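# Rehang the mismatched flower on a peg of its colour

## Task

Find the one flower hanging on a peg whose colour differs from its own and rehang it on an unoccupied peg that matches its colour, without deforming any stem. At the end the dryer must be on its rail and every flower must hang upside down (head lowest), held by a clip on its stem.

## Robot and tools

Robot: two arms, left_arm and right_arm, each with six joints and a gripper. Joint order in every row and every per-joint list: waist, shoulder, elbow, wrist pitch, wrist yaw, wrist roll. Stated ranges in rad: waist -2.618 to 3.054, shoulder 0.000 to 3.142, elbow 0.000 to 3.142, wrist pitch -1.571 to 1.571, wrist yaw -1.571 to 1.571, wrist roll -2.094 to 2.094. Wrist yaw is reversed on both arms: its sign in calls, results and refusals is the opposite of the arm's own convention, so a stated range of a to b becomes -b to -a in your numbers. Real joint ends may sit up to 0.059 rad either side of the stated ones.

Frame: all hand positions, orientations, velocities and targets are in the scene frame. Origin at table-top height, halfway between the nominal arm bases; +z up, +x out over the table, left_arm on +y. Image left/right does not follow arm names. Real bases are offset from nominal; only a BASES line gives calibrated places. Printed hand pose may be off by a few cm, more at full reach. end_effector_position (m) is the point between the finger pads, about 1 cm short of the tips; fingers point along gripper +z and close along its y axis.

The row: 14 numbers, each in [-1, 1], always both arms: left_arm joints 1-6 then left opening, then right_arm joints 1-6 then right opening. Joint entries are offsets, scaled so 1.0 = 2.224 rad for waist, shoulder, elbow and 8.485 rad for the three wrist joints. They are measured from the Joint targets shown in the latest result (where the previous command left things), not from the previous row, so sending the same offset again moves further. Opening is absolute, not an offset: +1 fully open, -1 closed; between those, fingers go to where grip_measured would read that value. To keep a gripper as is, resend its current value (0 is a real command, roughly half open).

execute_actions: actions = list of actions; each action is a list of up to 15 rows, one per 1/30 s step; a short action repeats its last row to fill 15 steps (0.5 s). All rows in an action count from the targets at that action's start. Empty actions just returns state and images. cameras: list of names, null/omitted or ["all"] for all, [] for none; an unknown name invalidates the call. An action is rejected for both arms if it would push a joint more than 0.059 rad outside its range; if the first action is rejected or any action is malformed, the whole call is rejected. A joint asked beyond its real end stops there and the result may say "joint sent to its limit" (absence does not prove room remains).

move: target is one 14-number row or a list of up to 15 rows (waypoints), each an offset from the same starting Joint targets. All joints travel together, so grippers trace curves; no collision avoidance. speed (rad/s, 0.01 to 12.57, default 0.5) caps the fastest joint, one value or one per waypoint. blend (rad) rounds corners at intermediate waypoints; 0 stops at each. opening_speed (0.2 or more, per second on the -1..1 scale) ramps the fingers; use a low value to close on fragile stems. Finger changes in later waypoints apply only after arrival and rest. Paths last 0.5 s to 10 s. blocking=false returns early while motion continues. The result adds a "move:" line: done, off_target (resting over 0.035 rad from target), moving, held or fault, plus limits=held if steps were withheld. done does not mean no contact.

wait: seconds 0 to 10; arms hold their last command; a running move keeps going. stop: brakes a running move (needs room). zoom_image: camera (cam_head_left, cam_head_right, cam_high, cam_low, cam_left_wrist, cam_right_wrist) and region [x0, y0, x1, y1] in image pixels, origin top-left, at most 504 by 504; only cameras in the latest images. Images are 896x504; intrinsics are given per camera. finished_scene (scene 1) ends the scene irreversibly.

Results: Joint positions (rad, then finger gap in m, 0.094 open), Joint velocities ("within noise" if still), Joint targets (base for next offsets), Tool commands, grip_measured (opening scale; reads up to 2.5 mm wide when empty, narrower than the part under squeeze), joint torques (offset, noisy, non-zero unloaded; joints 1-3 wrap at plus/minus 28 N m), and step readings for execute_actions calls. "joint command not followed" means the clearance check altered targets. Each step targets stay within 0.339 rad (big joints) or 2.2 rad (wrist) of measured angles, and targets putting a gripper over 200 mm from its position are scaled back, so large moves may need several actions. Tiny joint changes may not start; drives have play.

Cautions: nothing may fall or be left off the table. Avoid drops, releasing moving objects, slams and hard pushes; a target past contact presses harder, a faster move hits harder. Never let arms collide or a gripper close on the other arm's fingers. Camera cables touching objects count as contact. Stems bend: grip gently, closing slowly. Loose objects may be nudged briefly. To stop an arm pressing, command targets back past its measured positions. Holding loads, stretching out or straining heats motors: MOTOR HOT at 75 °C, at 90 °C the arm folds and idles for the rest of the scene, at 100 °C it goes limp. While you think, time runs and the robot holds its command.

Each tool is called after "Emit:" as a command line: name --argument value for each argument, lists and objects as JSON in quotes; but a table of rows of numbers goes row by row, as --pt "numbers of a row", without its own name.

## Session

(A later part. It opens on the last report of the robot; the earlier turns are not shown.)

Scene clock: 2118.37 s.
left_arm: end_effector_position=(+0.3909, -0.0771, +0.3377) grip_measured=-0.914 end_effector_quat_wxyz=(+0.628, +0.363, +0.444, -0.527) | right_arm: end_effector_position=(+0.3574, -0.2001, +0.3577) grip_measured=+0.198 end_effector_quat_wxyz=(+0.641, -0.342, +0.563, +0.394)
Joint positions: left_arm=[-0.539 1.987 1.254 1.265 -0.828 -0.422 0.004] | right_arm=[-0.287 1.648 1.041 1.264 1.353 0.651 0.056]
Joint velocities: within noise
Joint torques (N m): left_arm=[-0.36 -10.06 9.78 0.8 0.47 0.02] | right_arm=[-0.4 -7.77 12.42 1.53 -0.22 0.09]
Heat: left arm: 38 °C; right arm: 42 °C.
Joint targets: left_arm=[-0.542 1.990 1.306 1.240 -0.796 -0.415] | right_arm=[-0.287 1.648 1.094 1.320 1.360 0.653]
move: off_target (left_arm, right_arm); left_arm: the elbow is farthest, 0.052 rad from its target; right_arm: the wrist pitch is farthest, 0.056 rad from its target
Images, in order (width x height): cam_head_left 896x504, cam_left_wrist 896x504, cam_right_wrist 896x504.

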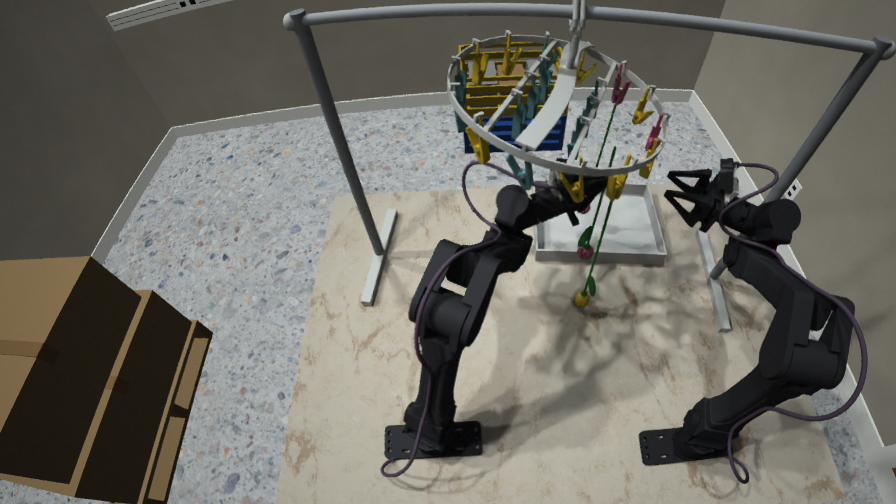

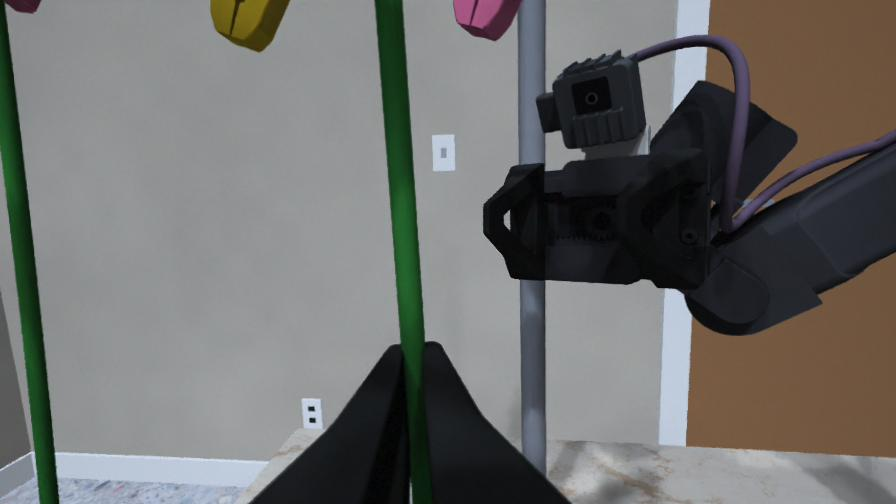

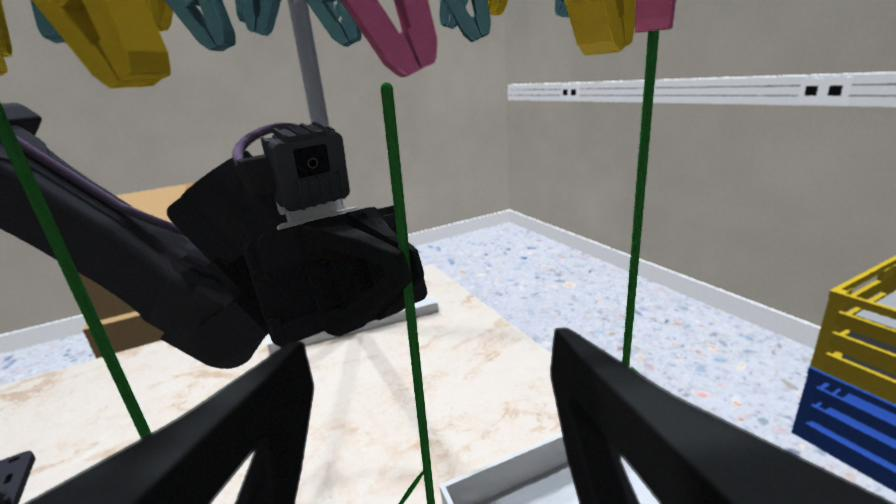

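Emit:
move --pt "0 0 0 0 0 0 -0.97 0 0 0 -0.0095 -0.001 0 0.2" --pt "0 0 0 0 0 0 -0.97 0.0764 0.0441 0.107 -0.0397 -0.0071 -0.0143 0.2" --speed 0.2 --cameras '["cam_right_wrist","cam_left_wrist","cam_head_left"]'

Emit:
zoom_image --camera "cam_right_wrist" --region '[250, 0, 650, 400]'

Scene clock: 2244.80 s.
left_arm: end_effector_position=(+0.3909, -0.0771, +0.3377) grip_measured=-0.914 end_effector_quat_wxyz=(+0.628, +0.363, +0.444, -0.527) | right_arm: end_effector_position=(+0.3859, -0.1401, +0.3792) grip_measured=+0.198 end_effector_quat_wxyz=(+0.605, -0.380, +0.544, +0.441)
Joint positions: left_arm=[-0.539 1.987 1.254 1.265 -0.828 -0.422 0.004] | right_arm=[-0.117 1.745 1.275 1.014 1.337 0.553 0.056]
Joint velocities: within noise
Joint torques (N m): left_arm=[-0.49 -10.1 9.8 0.81 0.41 0.04] | right_arm=[0.39 -9.16 13.08 0.85 -0.56 -0.17]
Heat: left arm: 39 °C; right arm: 38 °C.
Joint targets: left_arm=[-0.542 1.990 1.306 1.240 -0.796 -0.415] | right_arm=[-0.117 1.746 1.332 0.983 1.300 0.531]
move: off_target (left_arm, right_arm); left_arm: the elbow is farthest, 0.052 rad from its target; right_arm: the elbow is farthest, 0.057 rad from its target
Images, in order (width x height): cam_head_left 896x504, cam_left_wrist 896x504, cam_right_wrist 896x504.

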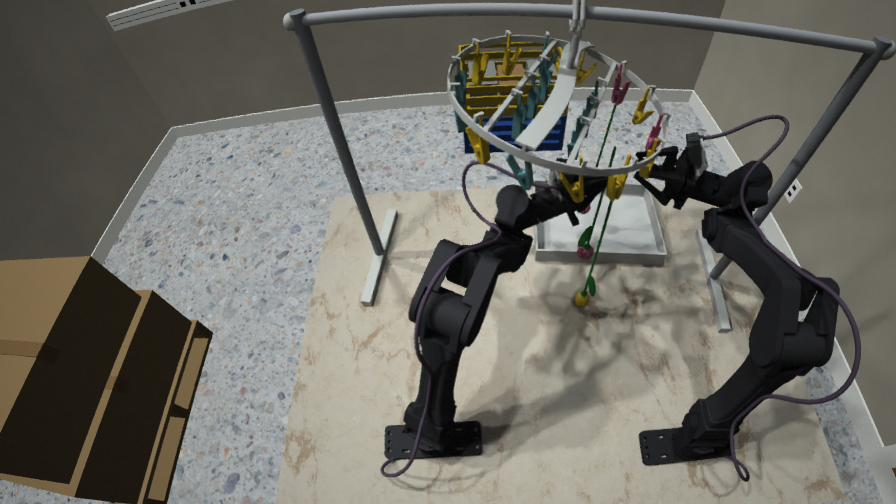

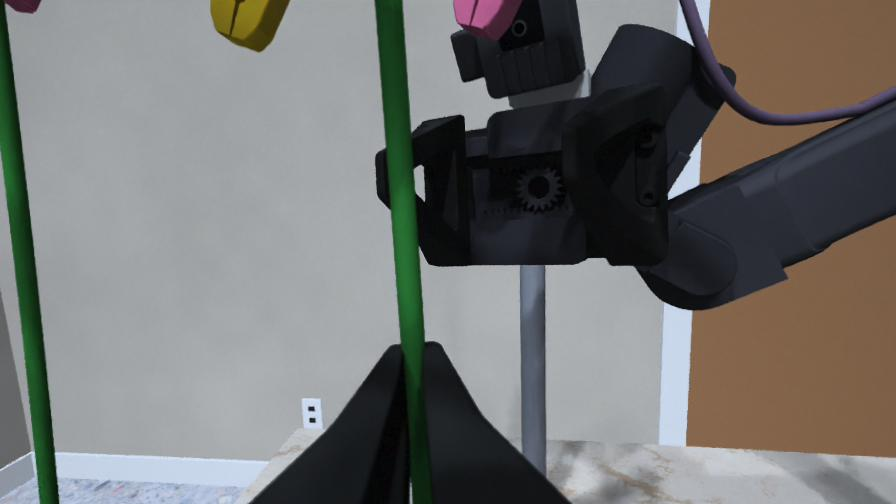

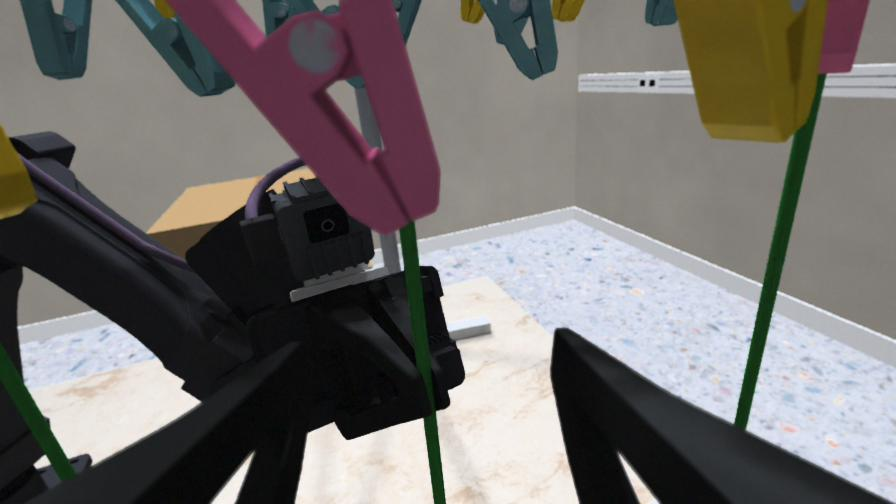

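Scaled by 1.260 from the camera's 896x504 image, which has a finer 1280x720 frame.

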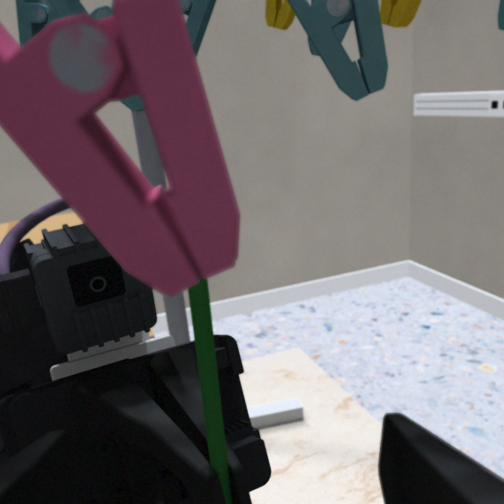

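Emit:
move --pt "0 0 0 0 0 0 -0.97 0 0 -0.027 0.0106 -0.001 -0.004 0.2" --pt "0 0 0 0 0 0 -0.97 0.0022 -0.0157 -0.0537 0.0227 -0.0018 -0.0378 0.25" --speed 0.2 --cameras '["cam_right_wrist","cam_left_wrist"]'

Emit:
zoom_image --camera "cam_right_wrist" --region '[250, 0, 650, 400]'

Scene clock: 2397.73 s.
left_arm: end_effector_position=(+0.3909, -0.0771, +0.3377) grip_measured=-0.914 end_effector_quat_wxyz=(+0.628, +0.363, +0.444, -0.527) | right_arm: end_effector_position=(+0.3825, -0.1409, +0.3745) grip_measured=+0.248 end_effector_quat_wxyz=(+0.682, -0.466, +0.462, +0.322)
Joint positions: left_arm=[-0.539 1.987 1.254 1.265 -0.828 -0.422 0.004] | right_arm=[-0.118 1.745 1.231 1.108 1.321 0.23 0.059]
Joint velocities: within noise
Joint torques (N m): left_arm=[-0.28 -10.02 9.78 0.86 0.42 0] | right_arm=[0.91 -12.41 5.86 1.72 -0.61 -0.15]
Heat: left arm: 41 °C; right arm: 41 °C.
Joint targets: left_arm=[-0.542 1.990 1.306 1.240 -0.796 -0.415] | right_arm=[-0.113 1.711 1.213 1.175 1.285 0.211]
move: off_target (left_arm, right_arm); target 2's new numbers were sent with right_arm's wrist pitch 0.068 rad from that target; left_arm: the elbow is farthest, 0.052 rad from its target; right_arm: the wrist pitch is farthest, 0.068 rad from its target
Images, in order (width x height): cam_left_wrist 896x504, cam_right_wrist 896x504.

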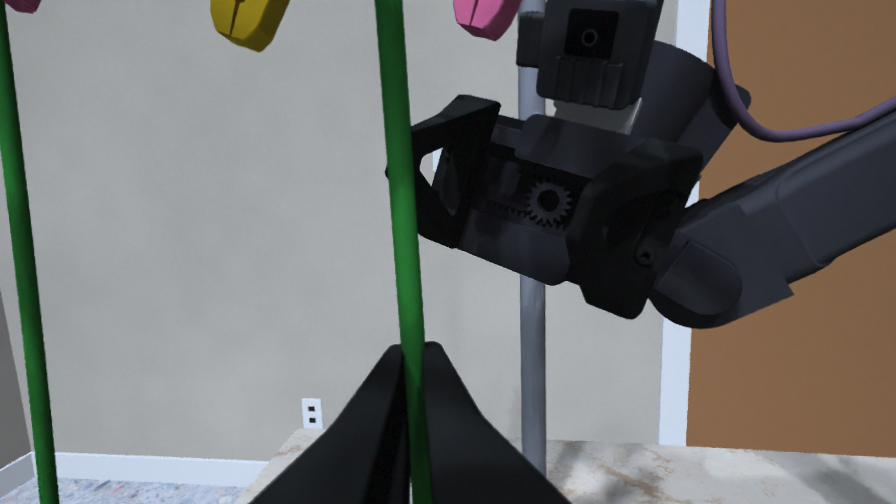

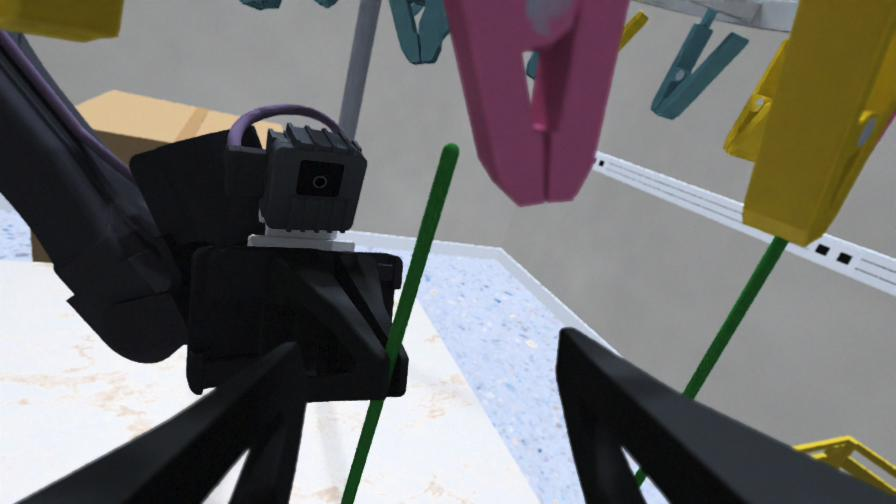

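Scaled by 1.260 from the camera's 896x504 image, which has a finer 1280x720 frame.

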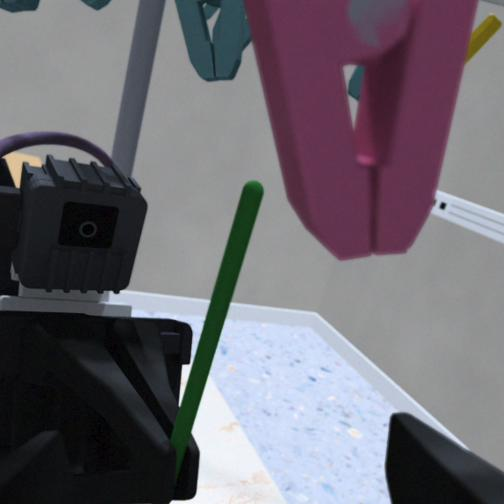

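Emit:
move --pt "0 0 0 0 0 0 -0.97 0 0 0.0301 -0.0112 0 0 0.2" --pt "0 0 0 0 0 0 -0.97 0.0004 -0.0049 0.0859 -0.0269 0 0 0.2" --speed 0.15 --cameras '["cam_right_wrist","cam_left_wrist","cam_head_left"]'

Emit:
zoom_image --camera "cam_head_left" --region '[600, 85, 700, 185]'

Scene clock: 2440.23 s.
left_arm: end_effector_position=(+0.3909, -0.0771, +0.3377) grip_measured=-0.914 end_effector_quat_wxyz=(+0.628, +0.363, +0.444, -0.527) | right_arm: end_effector_position=(+0.3873, -0.1410, +0.4057) grip_measured=+0.202 end_effector_quat_wxyz=(+0.682, -0.466, +0.462, +0.323)
Joint positions: left_arm=[-0.539 1.987 1.254 1.265 -0.828 -0.422 0.004] | right_arm=[-0.117 1.737 1.349 0.979 1.32 0.229 0.056]
Joint velocities: within noise
Joint torques (N m): left_arm=[-0.38 -9.96 9.8 0.86 0.47 0] | right_arm=[0.99 -12.82 12.92 0.83 -0.59 -0.14]
Heat: left arm: 42 °C; right arm: 42 °C.
Joint targets: left_arm=[-0.542 1.990 1.306 1.240 -0.796 -0.415] | right_arm=[-0.112 1.700 1.404 0.947 1.285 0.211]
move: off_target (left_arm, right_arm); left_arm: the elbow is farthest, 0.052 rad from its target; right_arm: the elbow is farthest, 0.055 rad from its target
Images, in order (width x height): cam_head_left 896x504, cam_left_wrist 896x504, cam_right_wrist 896x504.

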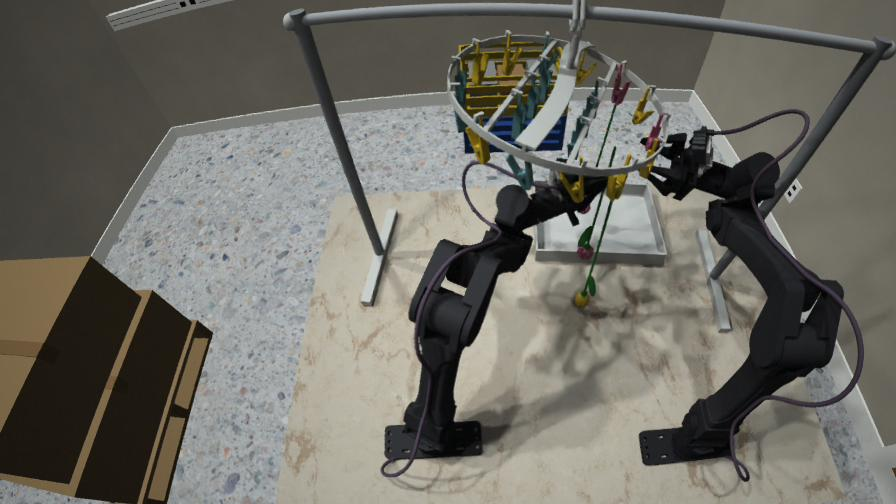

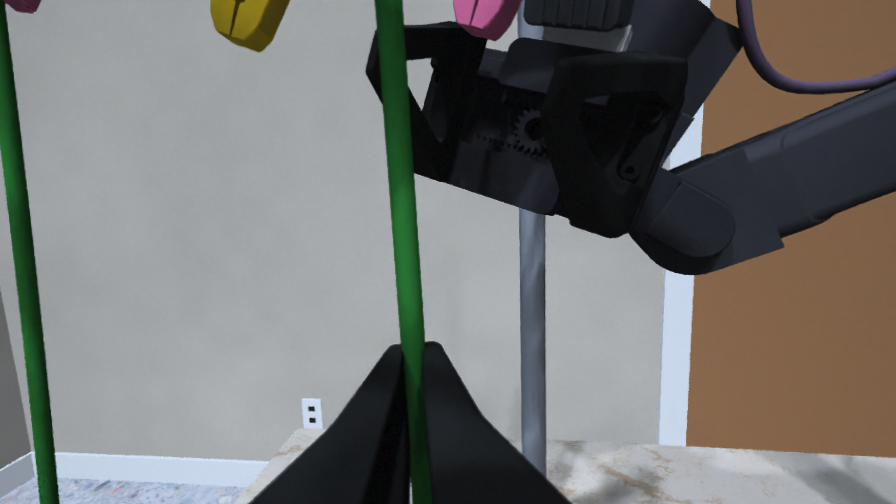

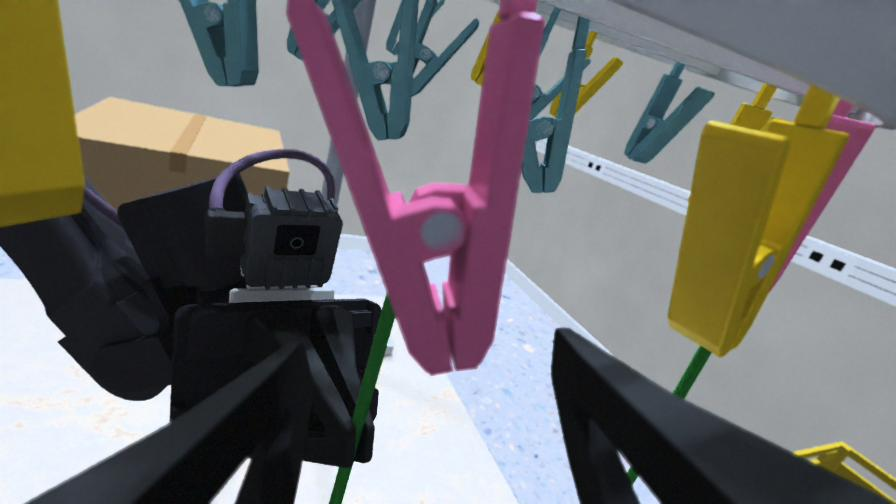

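Scaled by 5.040 from the camera's 896x504 image, which has a finer 1280x720 frame.

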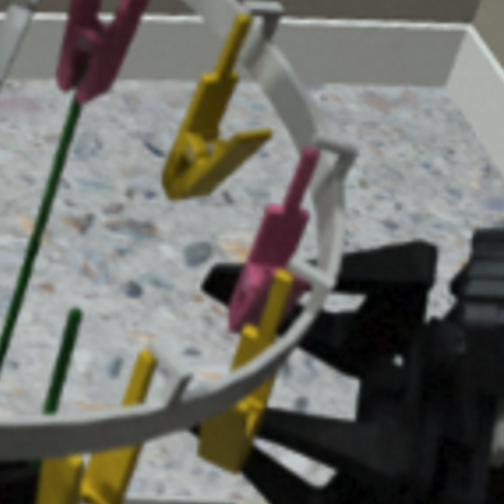

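Emit:
move --target '[0,0,0,0,0,0,-0.97,0.0022,-0.0234,0.0594,-0.0194,0,-0.001,0.15]' --speed 0.12 --cameras '["cam_right_wrist","cam_left_wrist","cam_head_left","cam_head_right"]'

Emit:
zoom_image --camera "cam_head_left" --region '[600, 85, 700, 185]'

Scene clock: 2480.83 s.
left_arm: end_effector_position=(+0.3909, -0.0771, +0.3377) grip_measured=-0.914 end_effector_quat_wxyz=(+0.628, +0.363, +0.444, -0.527) | right_arm: end_effector_position=(+0.3750, -0.1400, +0.4561) grip_measured=+0.152 end_effector_quat_wxyz=(+0.688, -0.473, +0.453, +0.313)
Joint positions: left_arm=[-0.539 1.987 1.254 1.265 -0.828 -0.422 0.004] | right_arm=[-0.118 1.685 1.481 0.818 1.32 0.218 0.054]
Joint velocities: within noise
Joint torques (N m): left_arm=[-0.35 -9.96 10.04 0.83 0.49 0.02] | right_arm=[0.77 -12.14 12.98 0.8 -0.6 -0.11]
Heat: left arm: 42 °C; right arm: 41 °C.
Joint targets: left_arm=[-0.542 1.990 1.306 1.240 -0.796 -0.415] | right_arm=[-0.107 1.648 1.536 0.783 1.285 0.202]
move: off_target (left_arm, right_arm); left_arm: the elbow is farthest, 0.052 rad from its target; right_arm: the elbow is farthest, 0.055 rad from its target
Images, in order (width x height): cam_head_left 896x504, cam_head_right 896x504, cam_left_wrist 896x504, cam_right_wrist 896x504.

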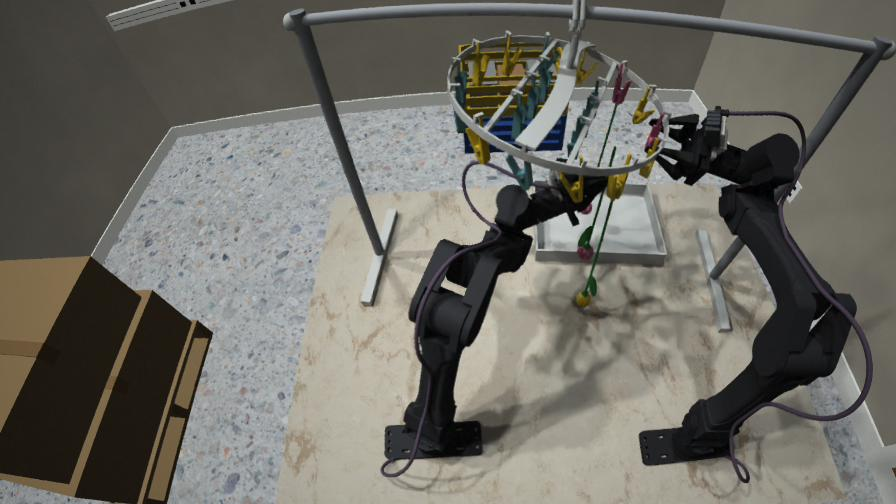

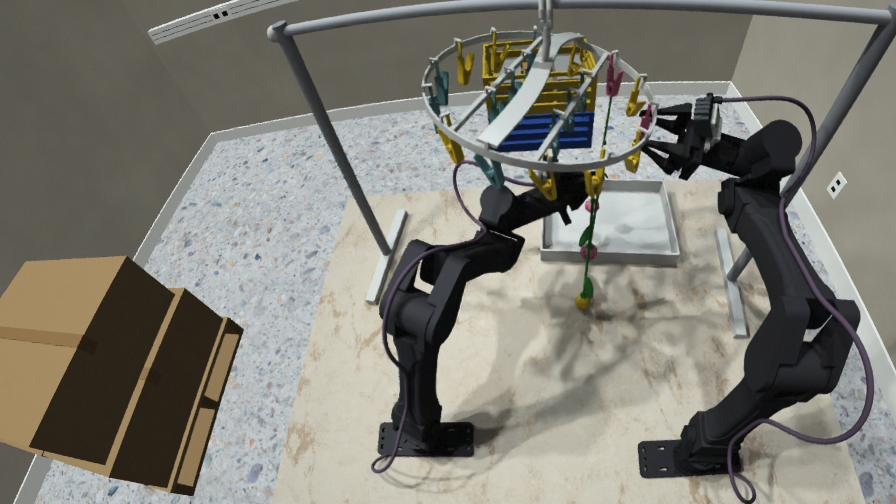

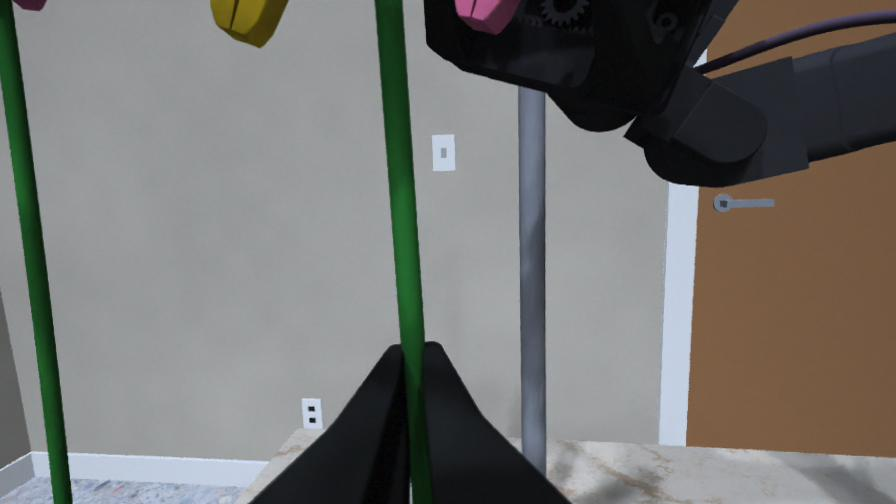

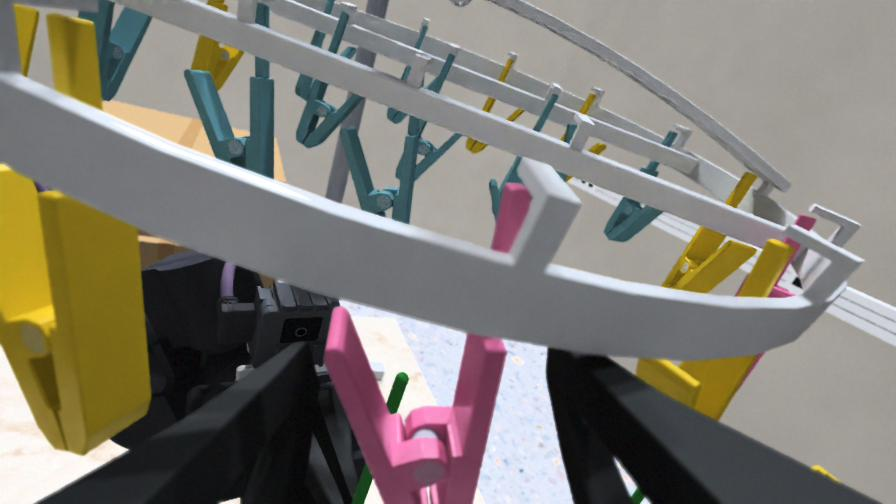

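Scaled by 5.040 from the camera's 896x504 image, which has a finer 1280x720 frame.

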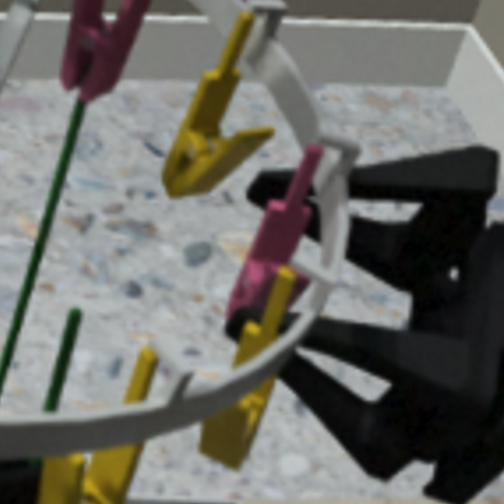

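Emit:
move --target '[0,0,0,0,0,0,-0.97,0,0,0,0,0,0,-0.3]' --opening_speed 0.25 --cameras '["cam_right_wrist","cam_head_left"]'

Scene clock: 2546.73 s.
left_arm: end_effector_position=(+0.3909, -0.0771, +0.3377) grip_measured=-0.914 end_effector_quat_wxyz=(+0.628, +0.363, +0.444, -0.527) | right_arm: end_effector_position=(+0.3751, -0.1400, +0.4559) grip_measured=-0.298 end_effector_quat_wxyz=(+0.688, -0.473, +0.453, +0.312)
Joint positions: left_arm=[-0.539 1.987 1.254 1.265 -0.828 -0.422 0.004] | right_arm=[-0.118 1.685 1.481 0.816 1.32 0.217 0.033]
Joint velocities: within noise
Joint torques (N m): left_arm=[-0.23 -10.04 9.85 0.83 0.42 0.01] | right_arm=[0.75 -12.15 12.98 0.79 -0.59 -0.1]
Heat: left arm: 43 °C; right arm: 52 °C.
Joint targets: left_arm=[-0.542 1.990 1.306 1.240 -0.796 -0.415] | right_arm=[-0.107 1.648 1.536 0.783 1.285 0.202]
move: off_target (left_arm, right_arm); left_arm: the elbow is farthest, 0.052 rad from its target; right_arm: the elbow is farthest, 0.055 rad from its target
Images, in order (width x height): cam_head_left 896x504, cam_right_wrist 896x504.

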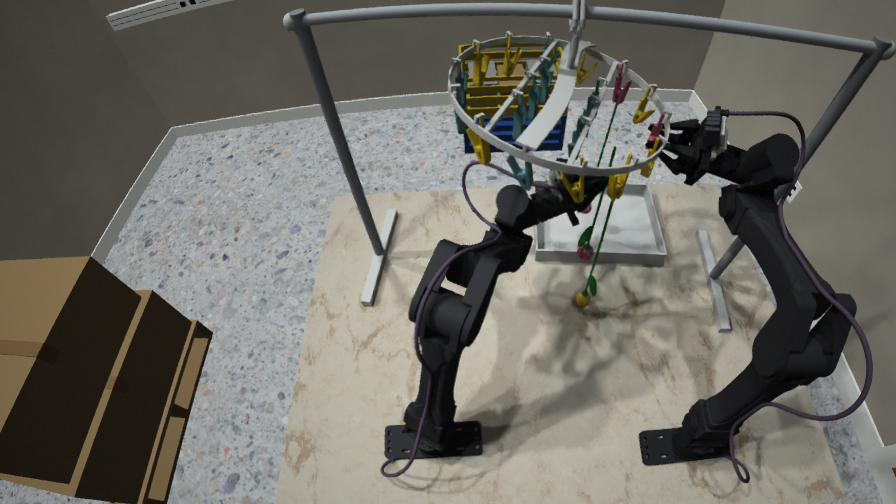

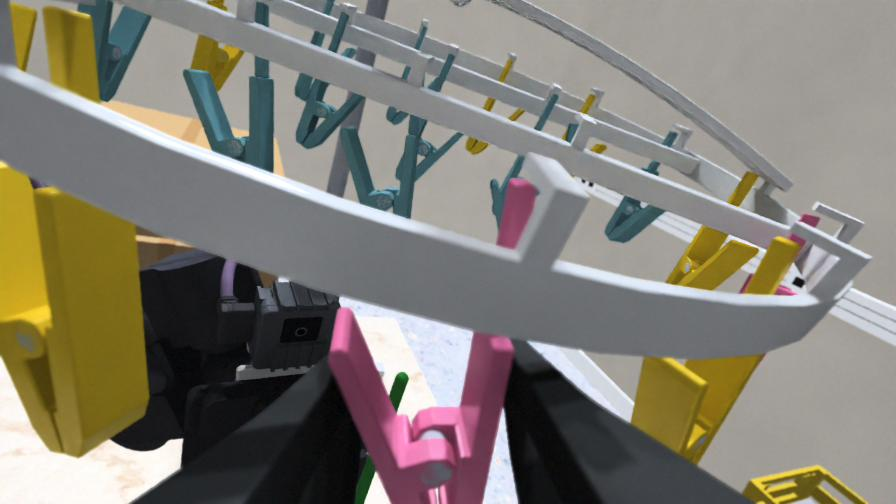

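Emit:
move --target '[0,0,0,0,0,0,-0.97,0,0,0,0,0,0,-0.62]' --opening_speed 0.2 --cameras '["cam_right_wrist","cam_head_left","cam_left_wrist"]'

Emit:
zoom_image --camera "cam_right_wrist" --region '[250, 104, 650, 504]'

Scene clock: 2551.73 s.
left_arm: end_effector_position=(+0.3909, -0.0771, +0.3377) grip_measured=-0.914 end_effector_quat_wxyz=(+0.628, +0.363, +0.444, -0.527) | right_arm: end_effector_position=(+0.3746, -0.1381, +0.4559) grip_measured=-0.535 end_effector_quat_wxyz=(+0.688, -0.474, +0.452, +0.314)
Joint positions: left_arm=[-0.539 1.987 1.254 1.265 -0.828 -0.422 0.004] | right_arm=[-0.114 1.685 1.481 0.816 1.32 0.217 0.022]
Joint velocities: within noise
Joint torques (N m): left_arm=[-0.5 -9.87 9.72 0.86 0.44 0.03] | right_arm=[0.75 -12.15 12.98 0.79 -0.6 -0.09]
Heat: left arm: 43 °C; right arm: 52 °C.
Joint targets: left_arm=[-0.542 1.990 1.306 1.240 -0.796 -0.415] | right_arm=[-0.107 1.648 1.536 0.783 1.285 0.202]
move: off_target (left_arm, right_arm); left_arm: the elbow is farthest, 0.052 rad from its target; right_arm: the elbow is farthest, 0.055 rad from its target
Images, in order (width x height): cam_head_left 896x504, cam_left_wrist 896x504, cam_right_wrist 896x504.

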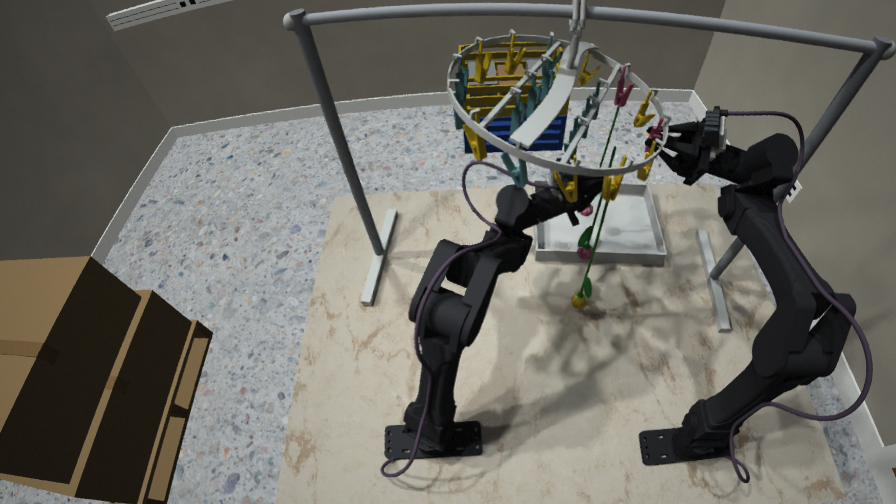

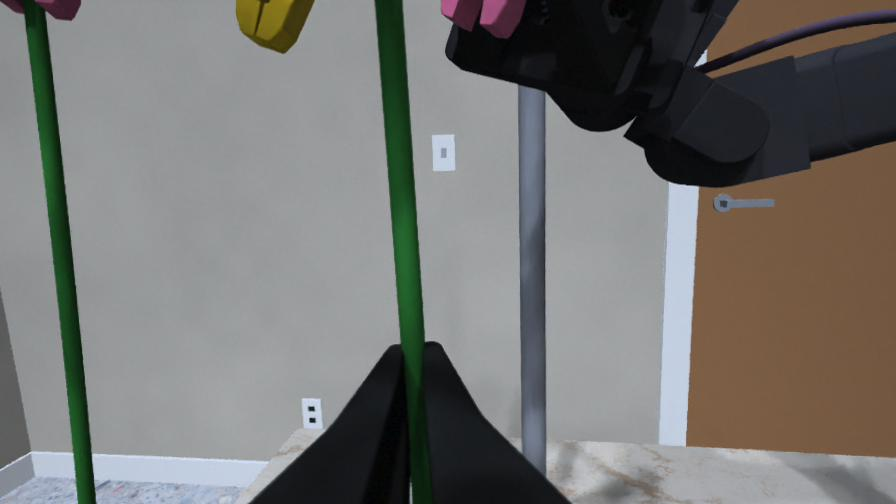

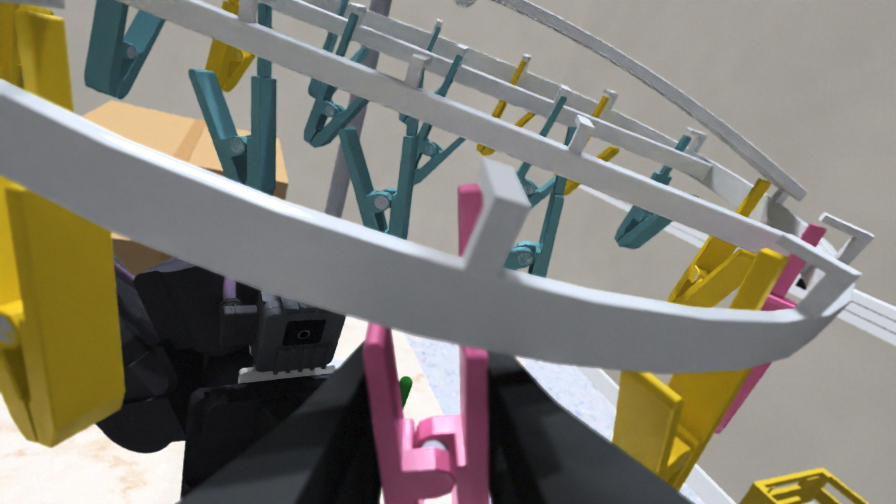

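Scaled by 1.260 from the camera's 896x504 image, which has a finer 1280x720 frame.

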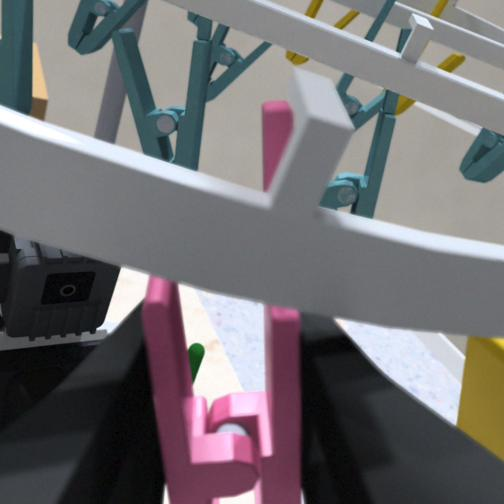

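Emit:
move --pt "0 0 0 0 0 0 -0.97 0 0 -0.027 0 0 0.006 -0.62" --pt "0 0 0 0 0 0 -0.97 0 -0.0094 -0.0405 0.0 0.0005 0.0363 -0.62" --speed 0.12 --cameras '["cam_right_wrist","cam_head_left","cam_left_wrist","cam_low"]'

Emit:
zoom_image --camera "cam_left_wrist" --region '[340, 0, 640, 150]'

Scene clock: 2582.70 s.
left_arm: end_effector_position=(+0.3909, -0.0771, +0.3377) grip_measured=-0.914 end_effector_quat_wxyz=(+0.628, +0.363, +0.444, -0.527) | right_arm: end_effector_position=(+0.3694, -0.1362, +0.4568) grip_measured=-0.535 end_effector_quat_wxyz=(+0.634, -0.404, +0.515, +0.411)
Joint positions: left_arm=[-0.539 1.987 1.254 1.265 -0.828 -0.422 0.004] | right_arm=[-0.11 1.667 1.464 0.815 1.32 0.508 0.022]
Joint velocities: within noise
Joint torques (N m): left_arm=[-0.34 -9.91 9.77 0.82 0.45 0.01] | right_arm=[0.76 -12.22 6.02 0.8 -0.55 0.11]
Heat: left arm: 44 °C; right arm: 50 °C.
Joint targets: left_arm=[-0.542 1.990 1.306 1.240 -0.796 -0.415] | right_arm=[-0.107 1.627 1.446 0.783 1.289 0.510]
move: off_target (left_arm, right_arm); left_arm: the elbow is farthest, 0.052 rad from its target; right_arm: the shoulder is farthest, 0.039 rad from its target
Images, in order (width x height): cam_head_left 896x504, cam_low 896x504, cam_left_wrist 896x504, cam_right_wrist 896x504.

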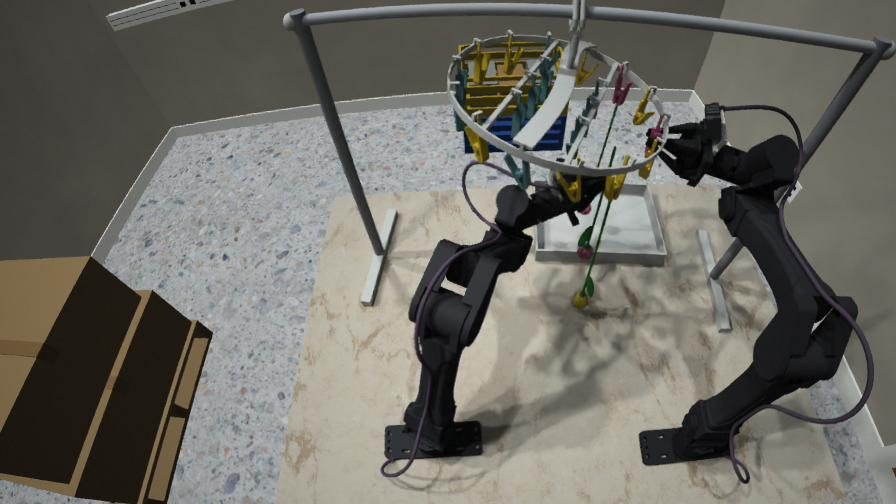

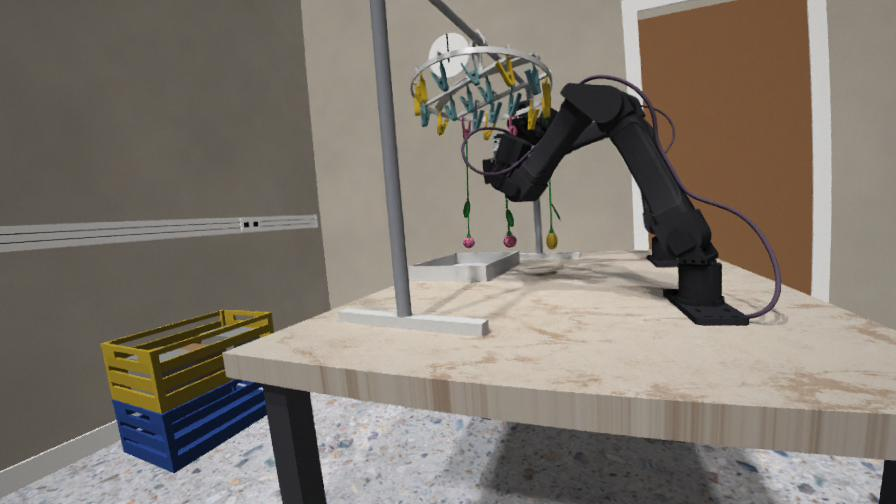

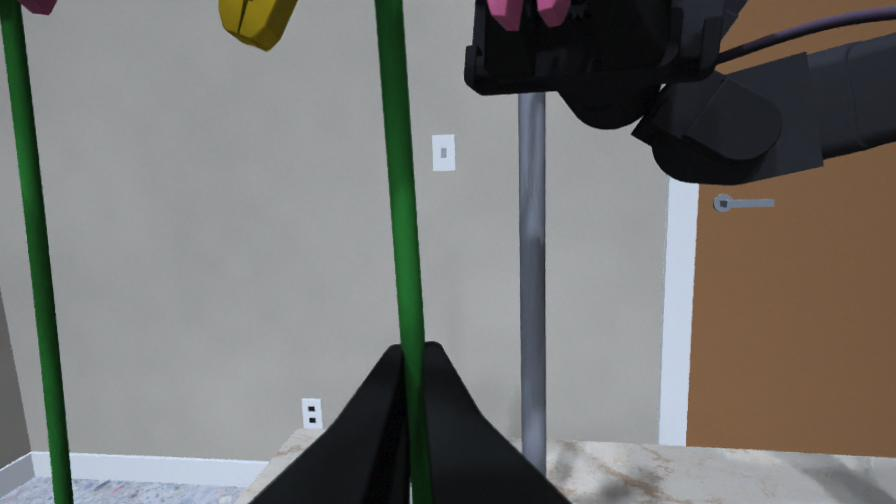

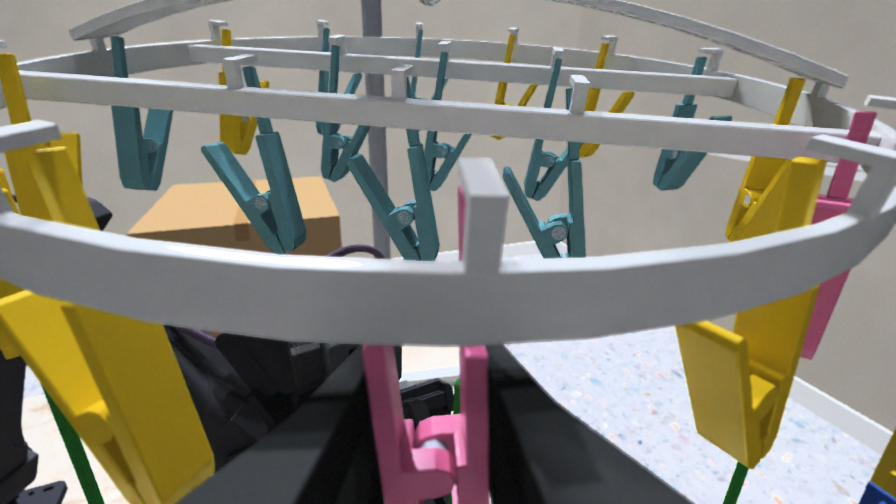

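Scaled by 1.680 from the camera's 896x504 image, which has a finer 1280x720 frame.

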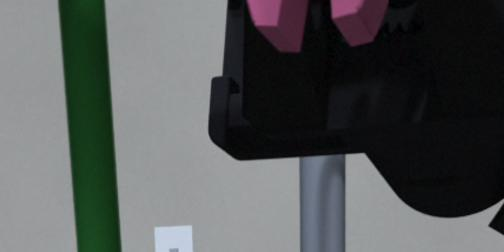

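Emit:
zoom_image --camera "cam_right_wrist" --region '[340, 330, 540, 504]'

Emit:
zoom_image --camera "cam_left_wrist" --region '[470, 0, 590, 60]'

Emit:
zoom_image --camera "cam_head_left" --region '[600, 90, 720, 190]'

Scaled by 2.520 from the camera's 896x504 image, which has a finer 1280x720 frame.

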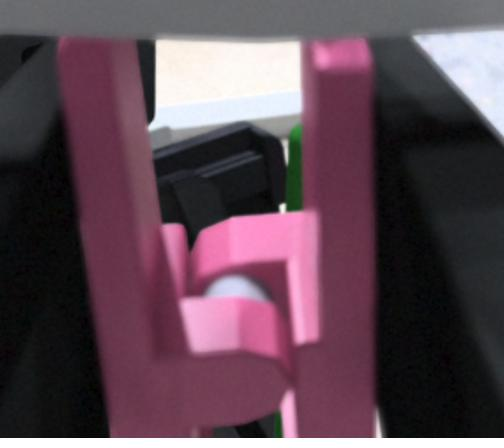

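Scaled by 4.200 from the camera's 896x504 image, which has a finer 1280x720 frame.

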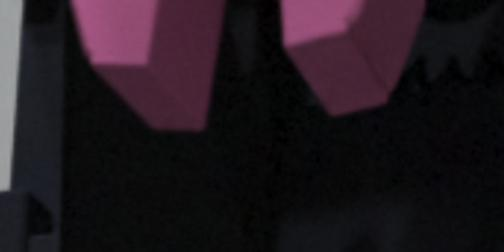

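Scaled by 4.200 from the camera's 896x504 image, which has a finer 1280x720 frame.

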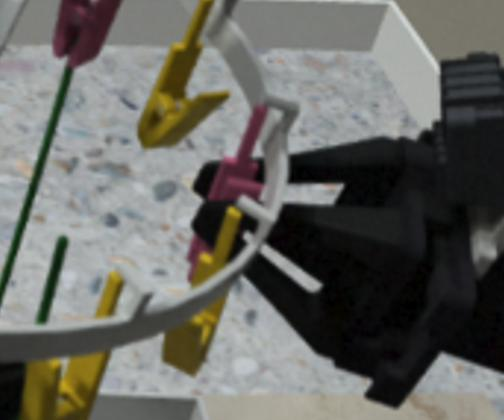

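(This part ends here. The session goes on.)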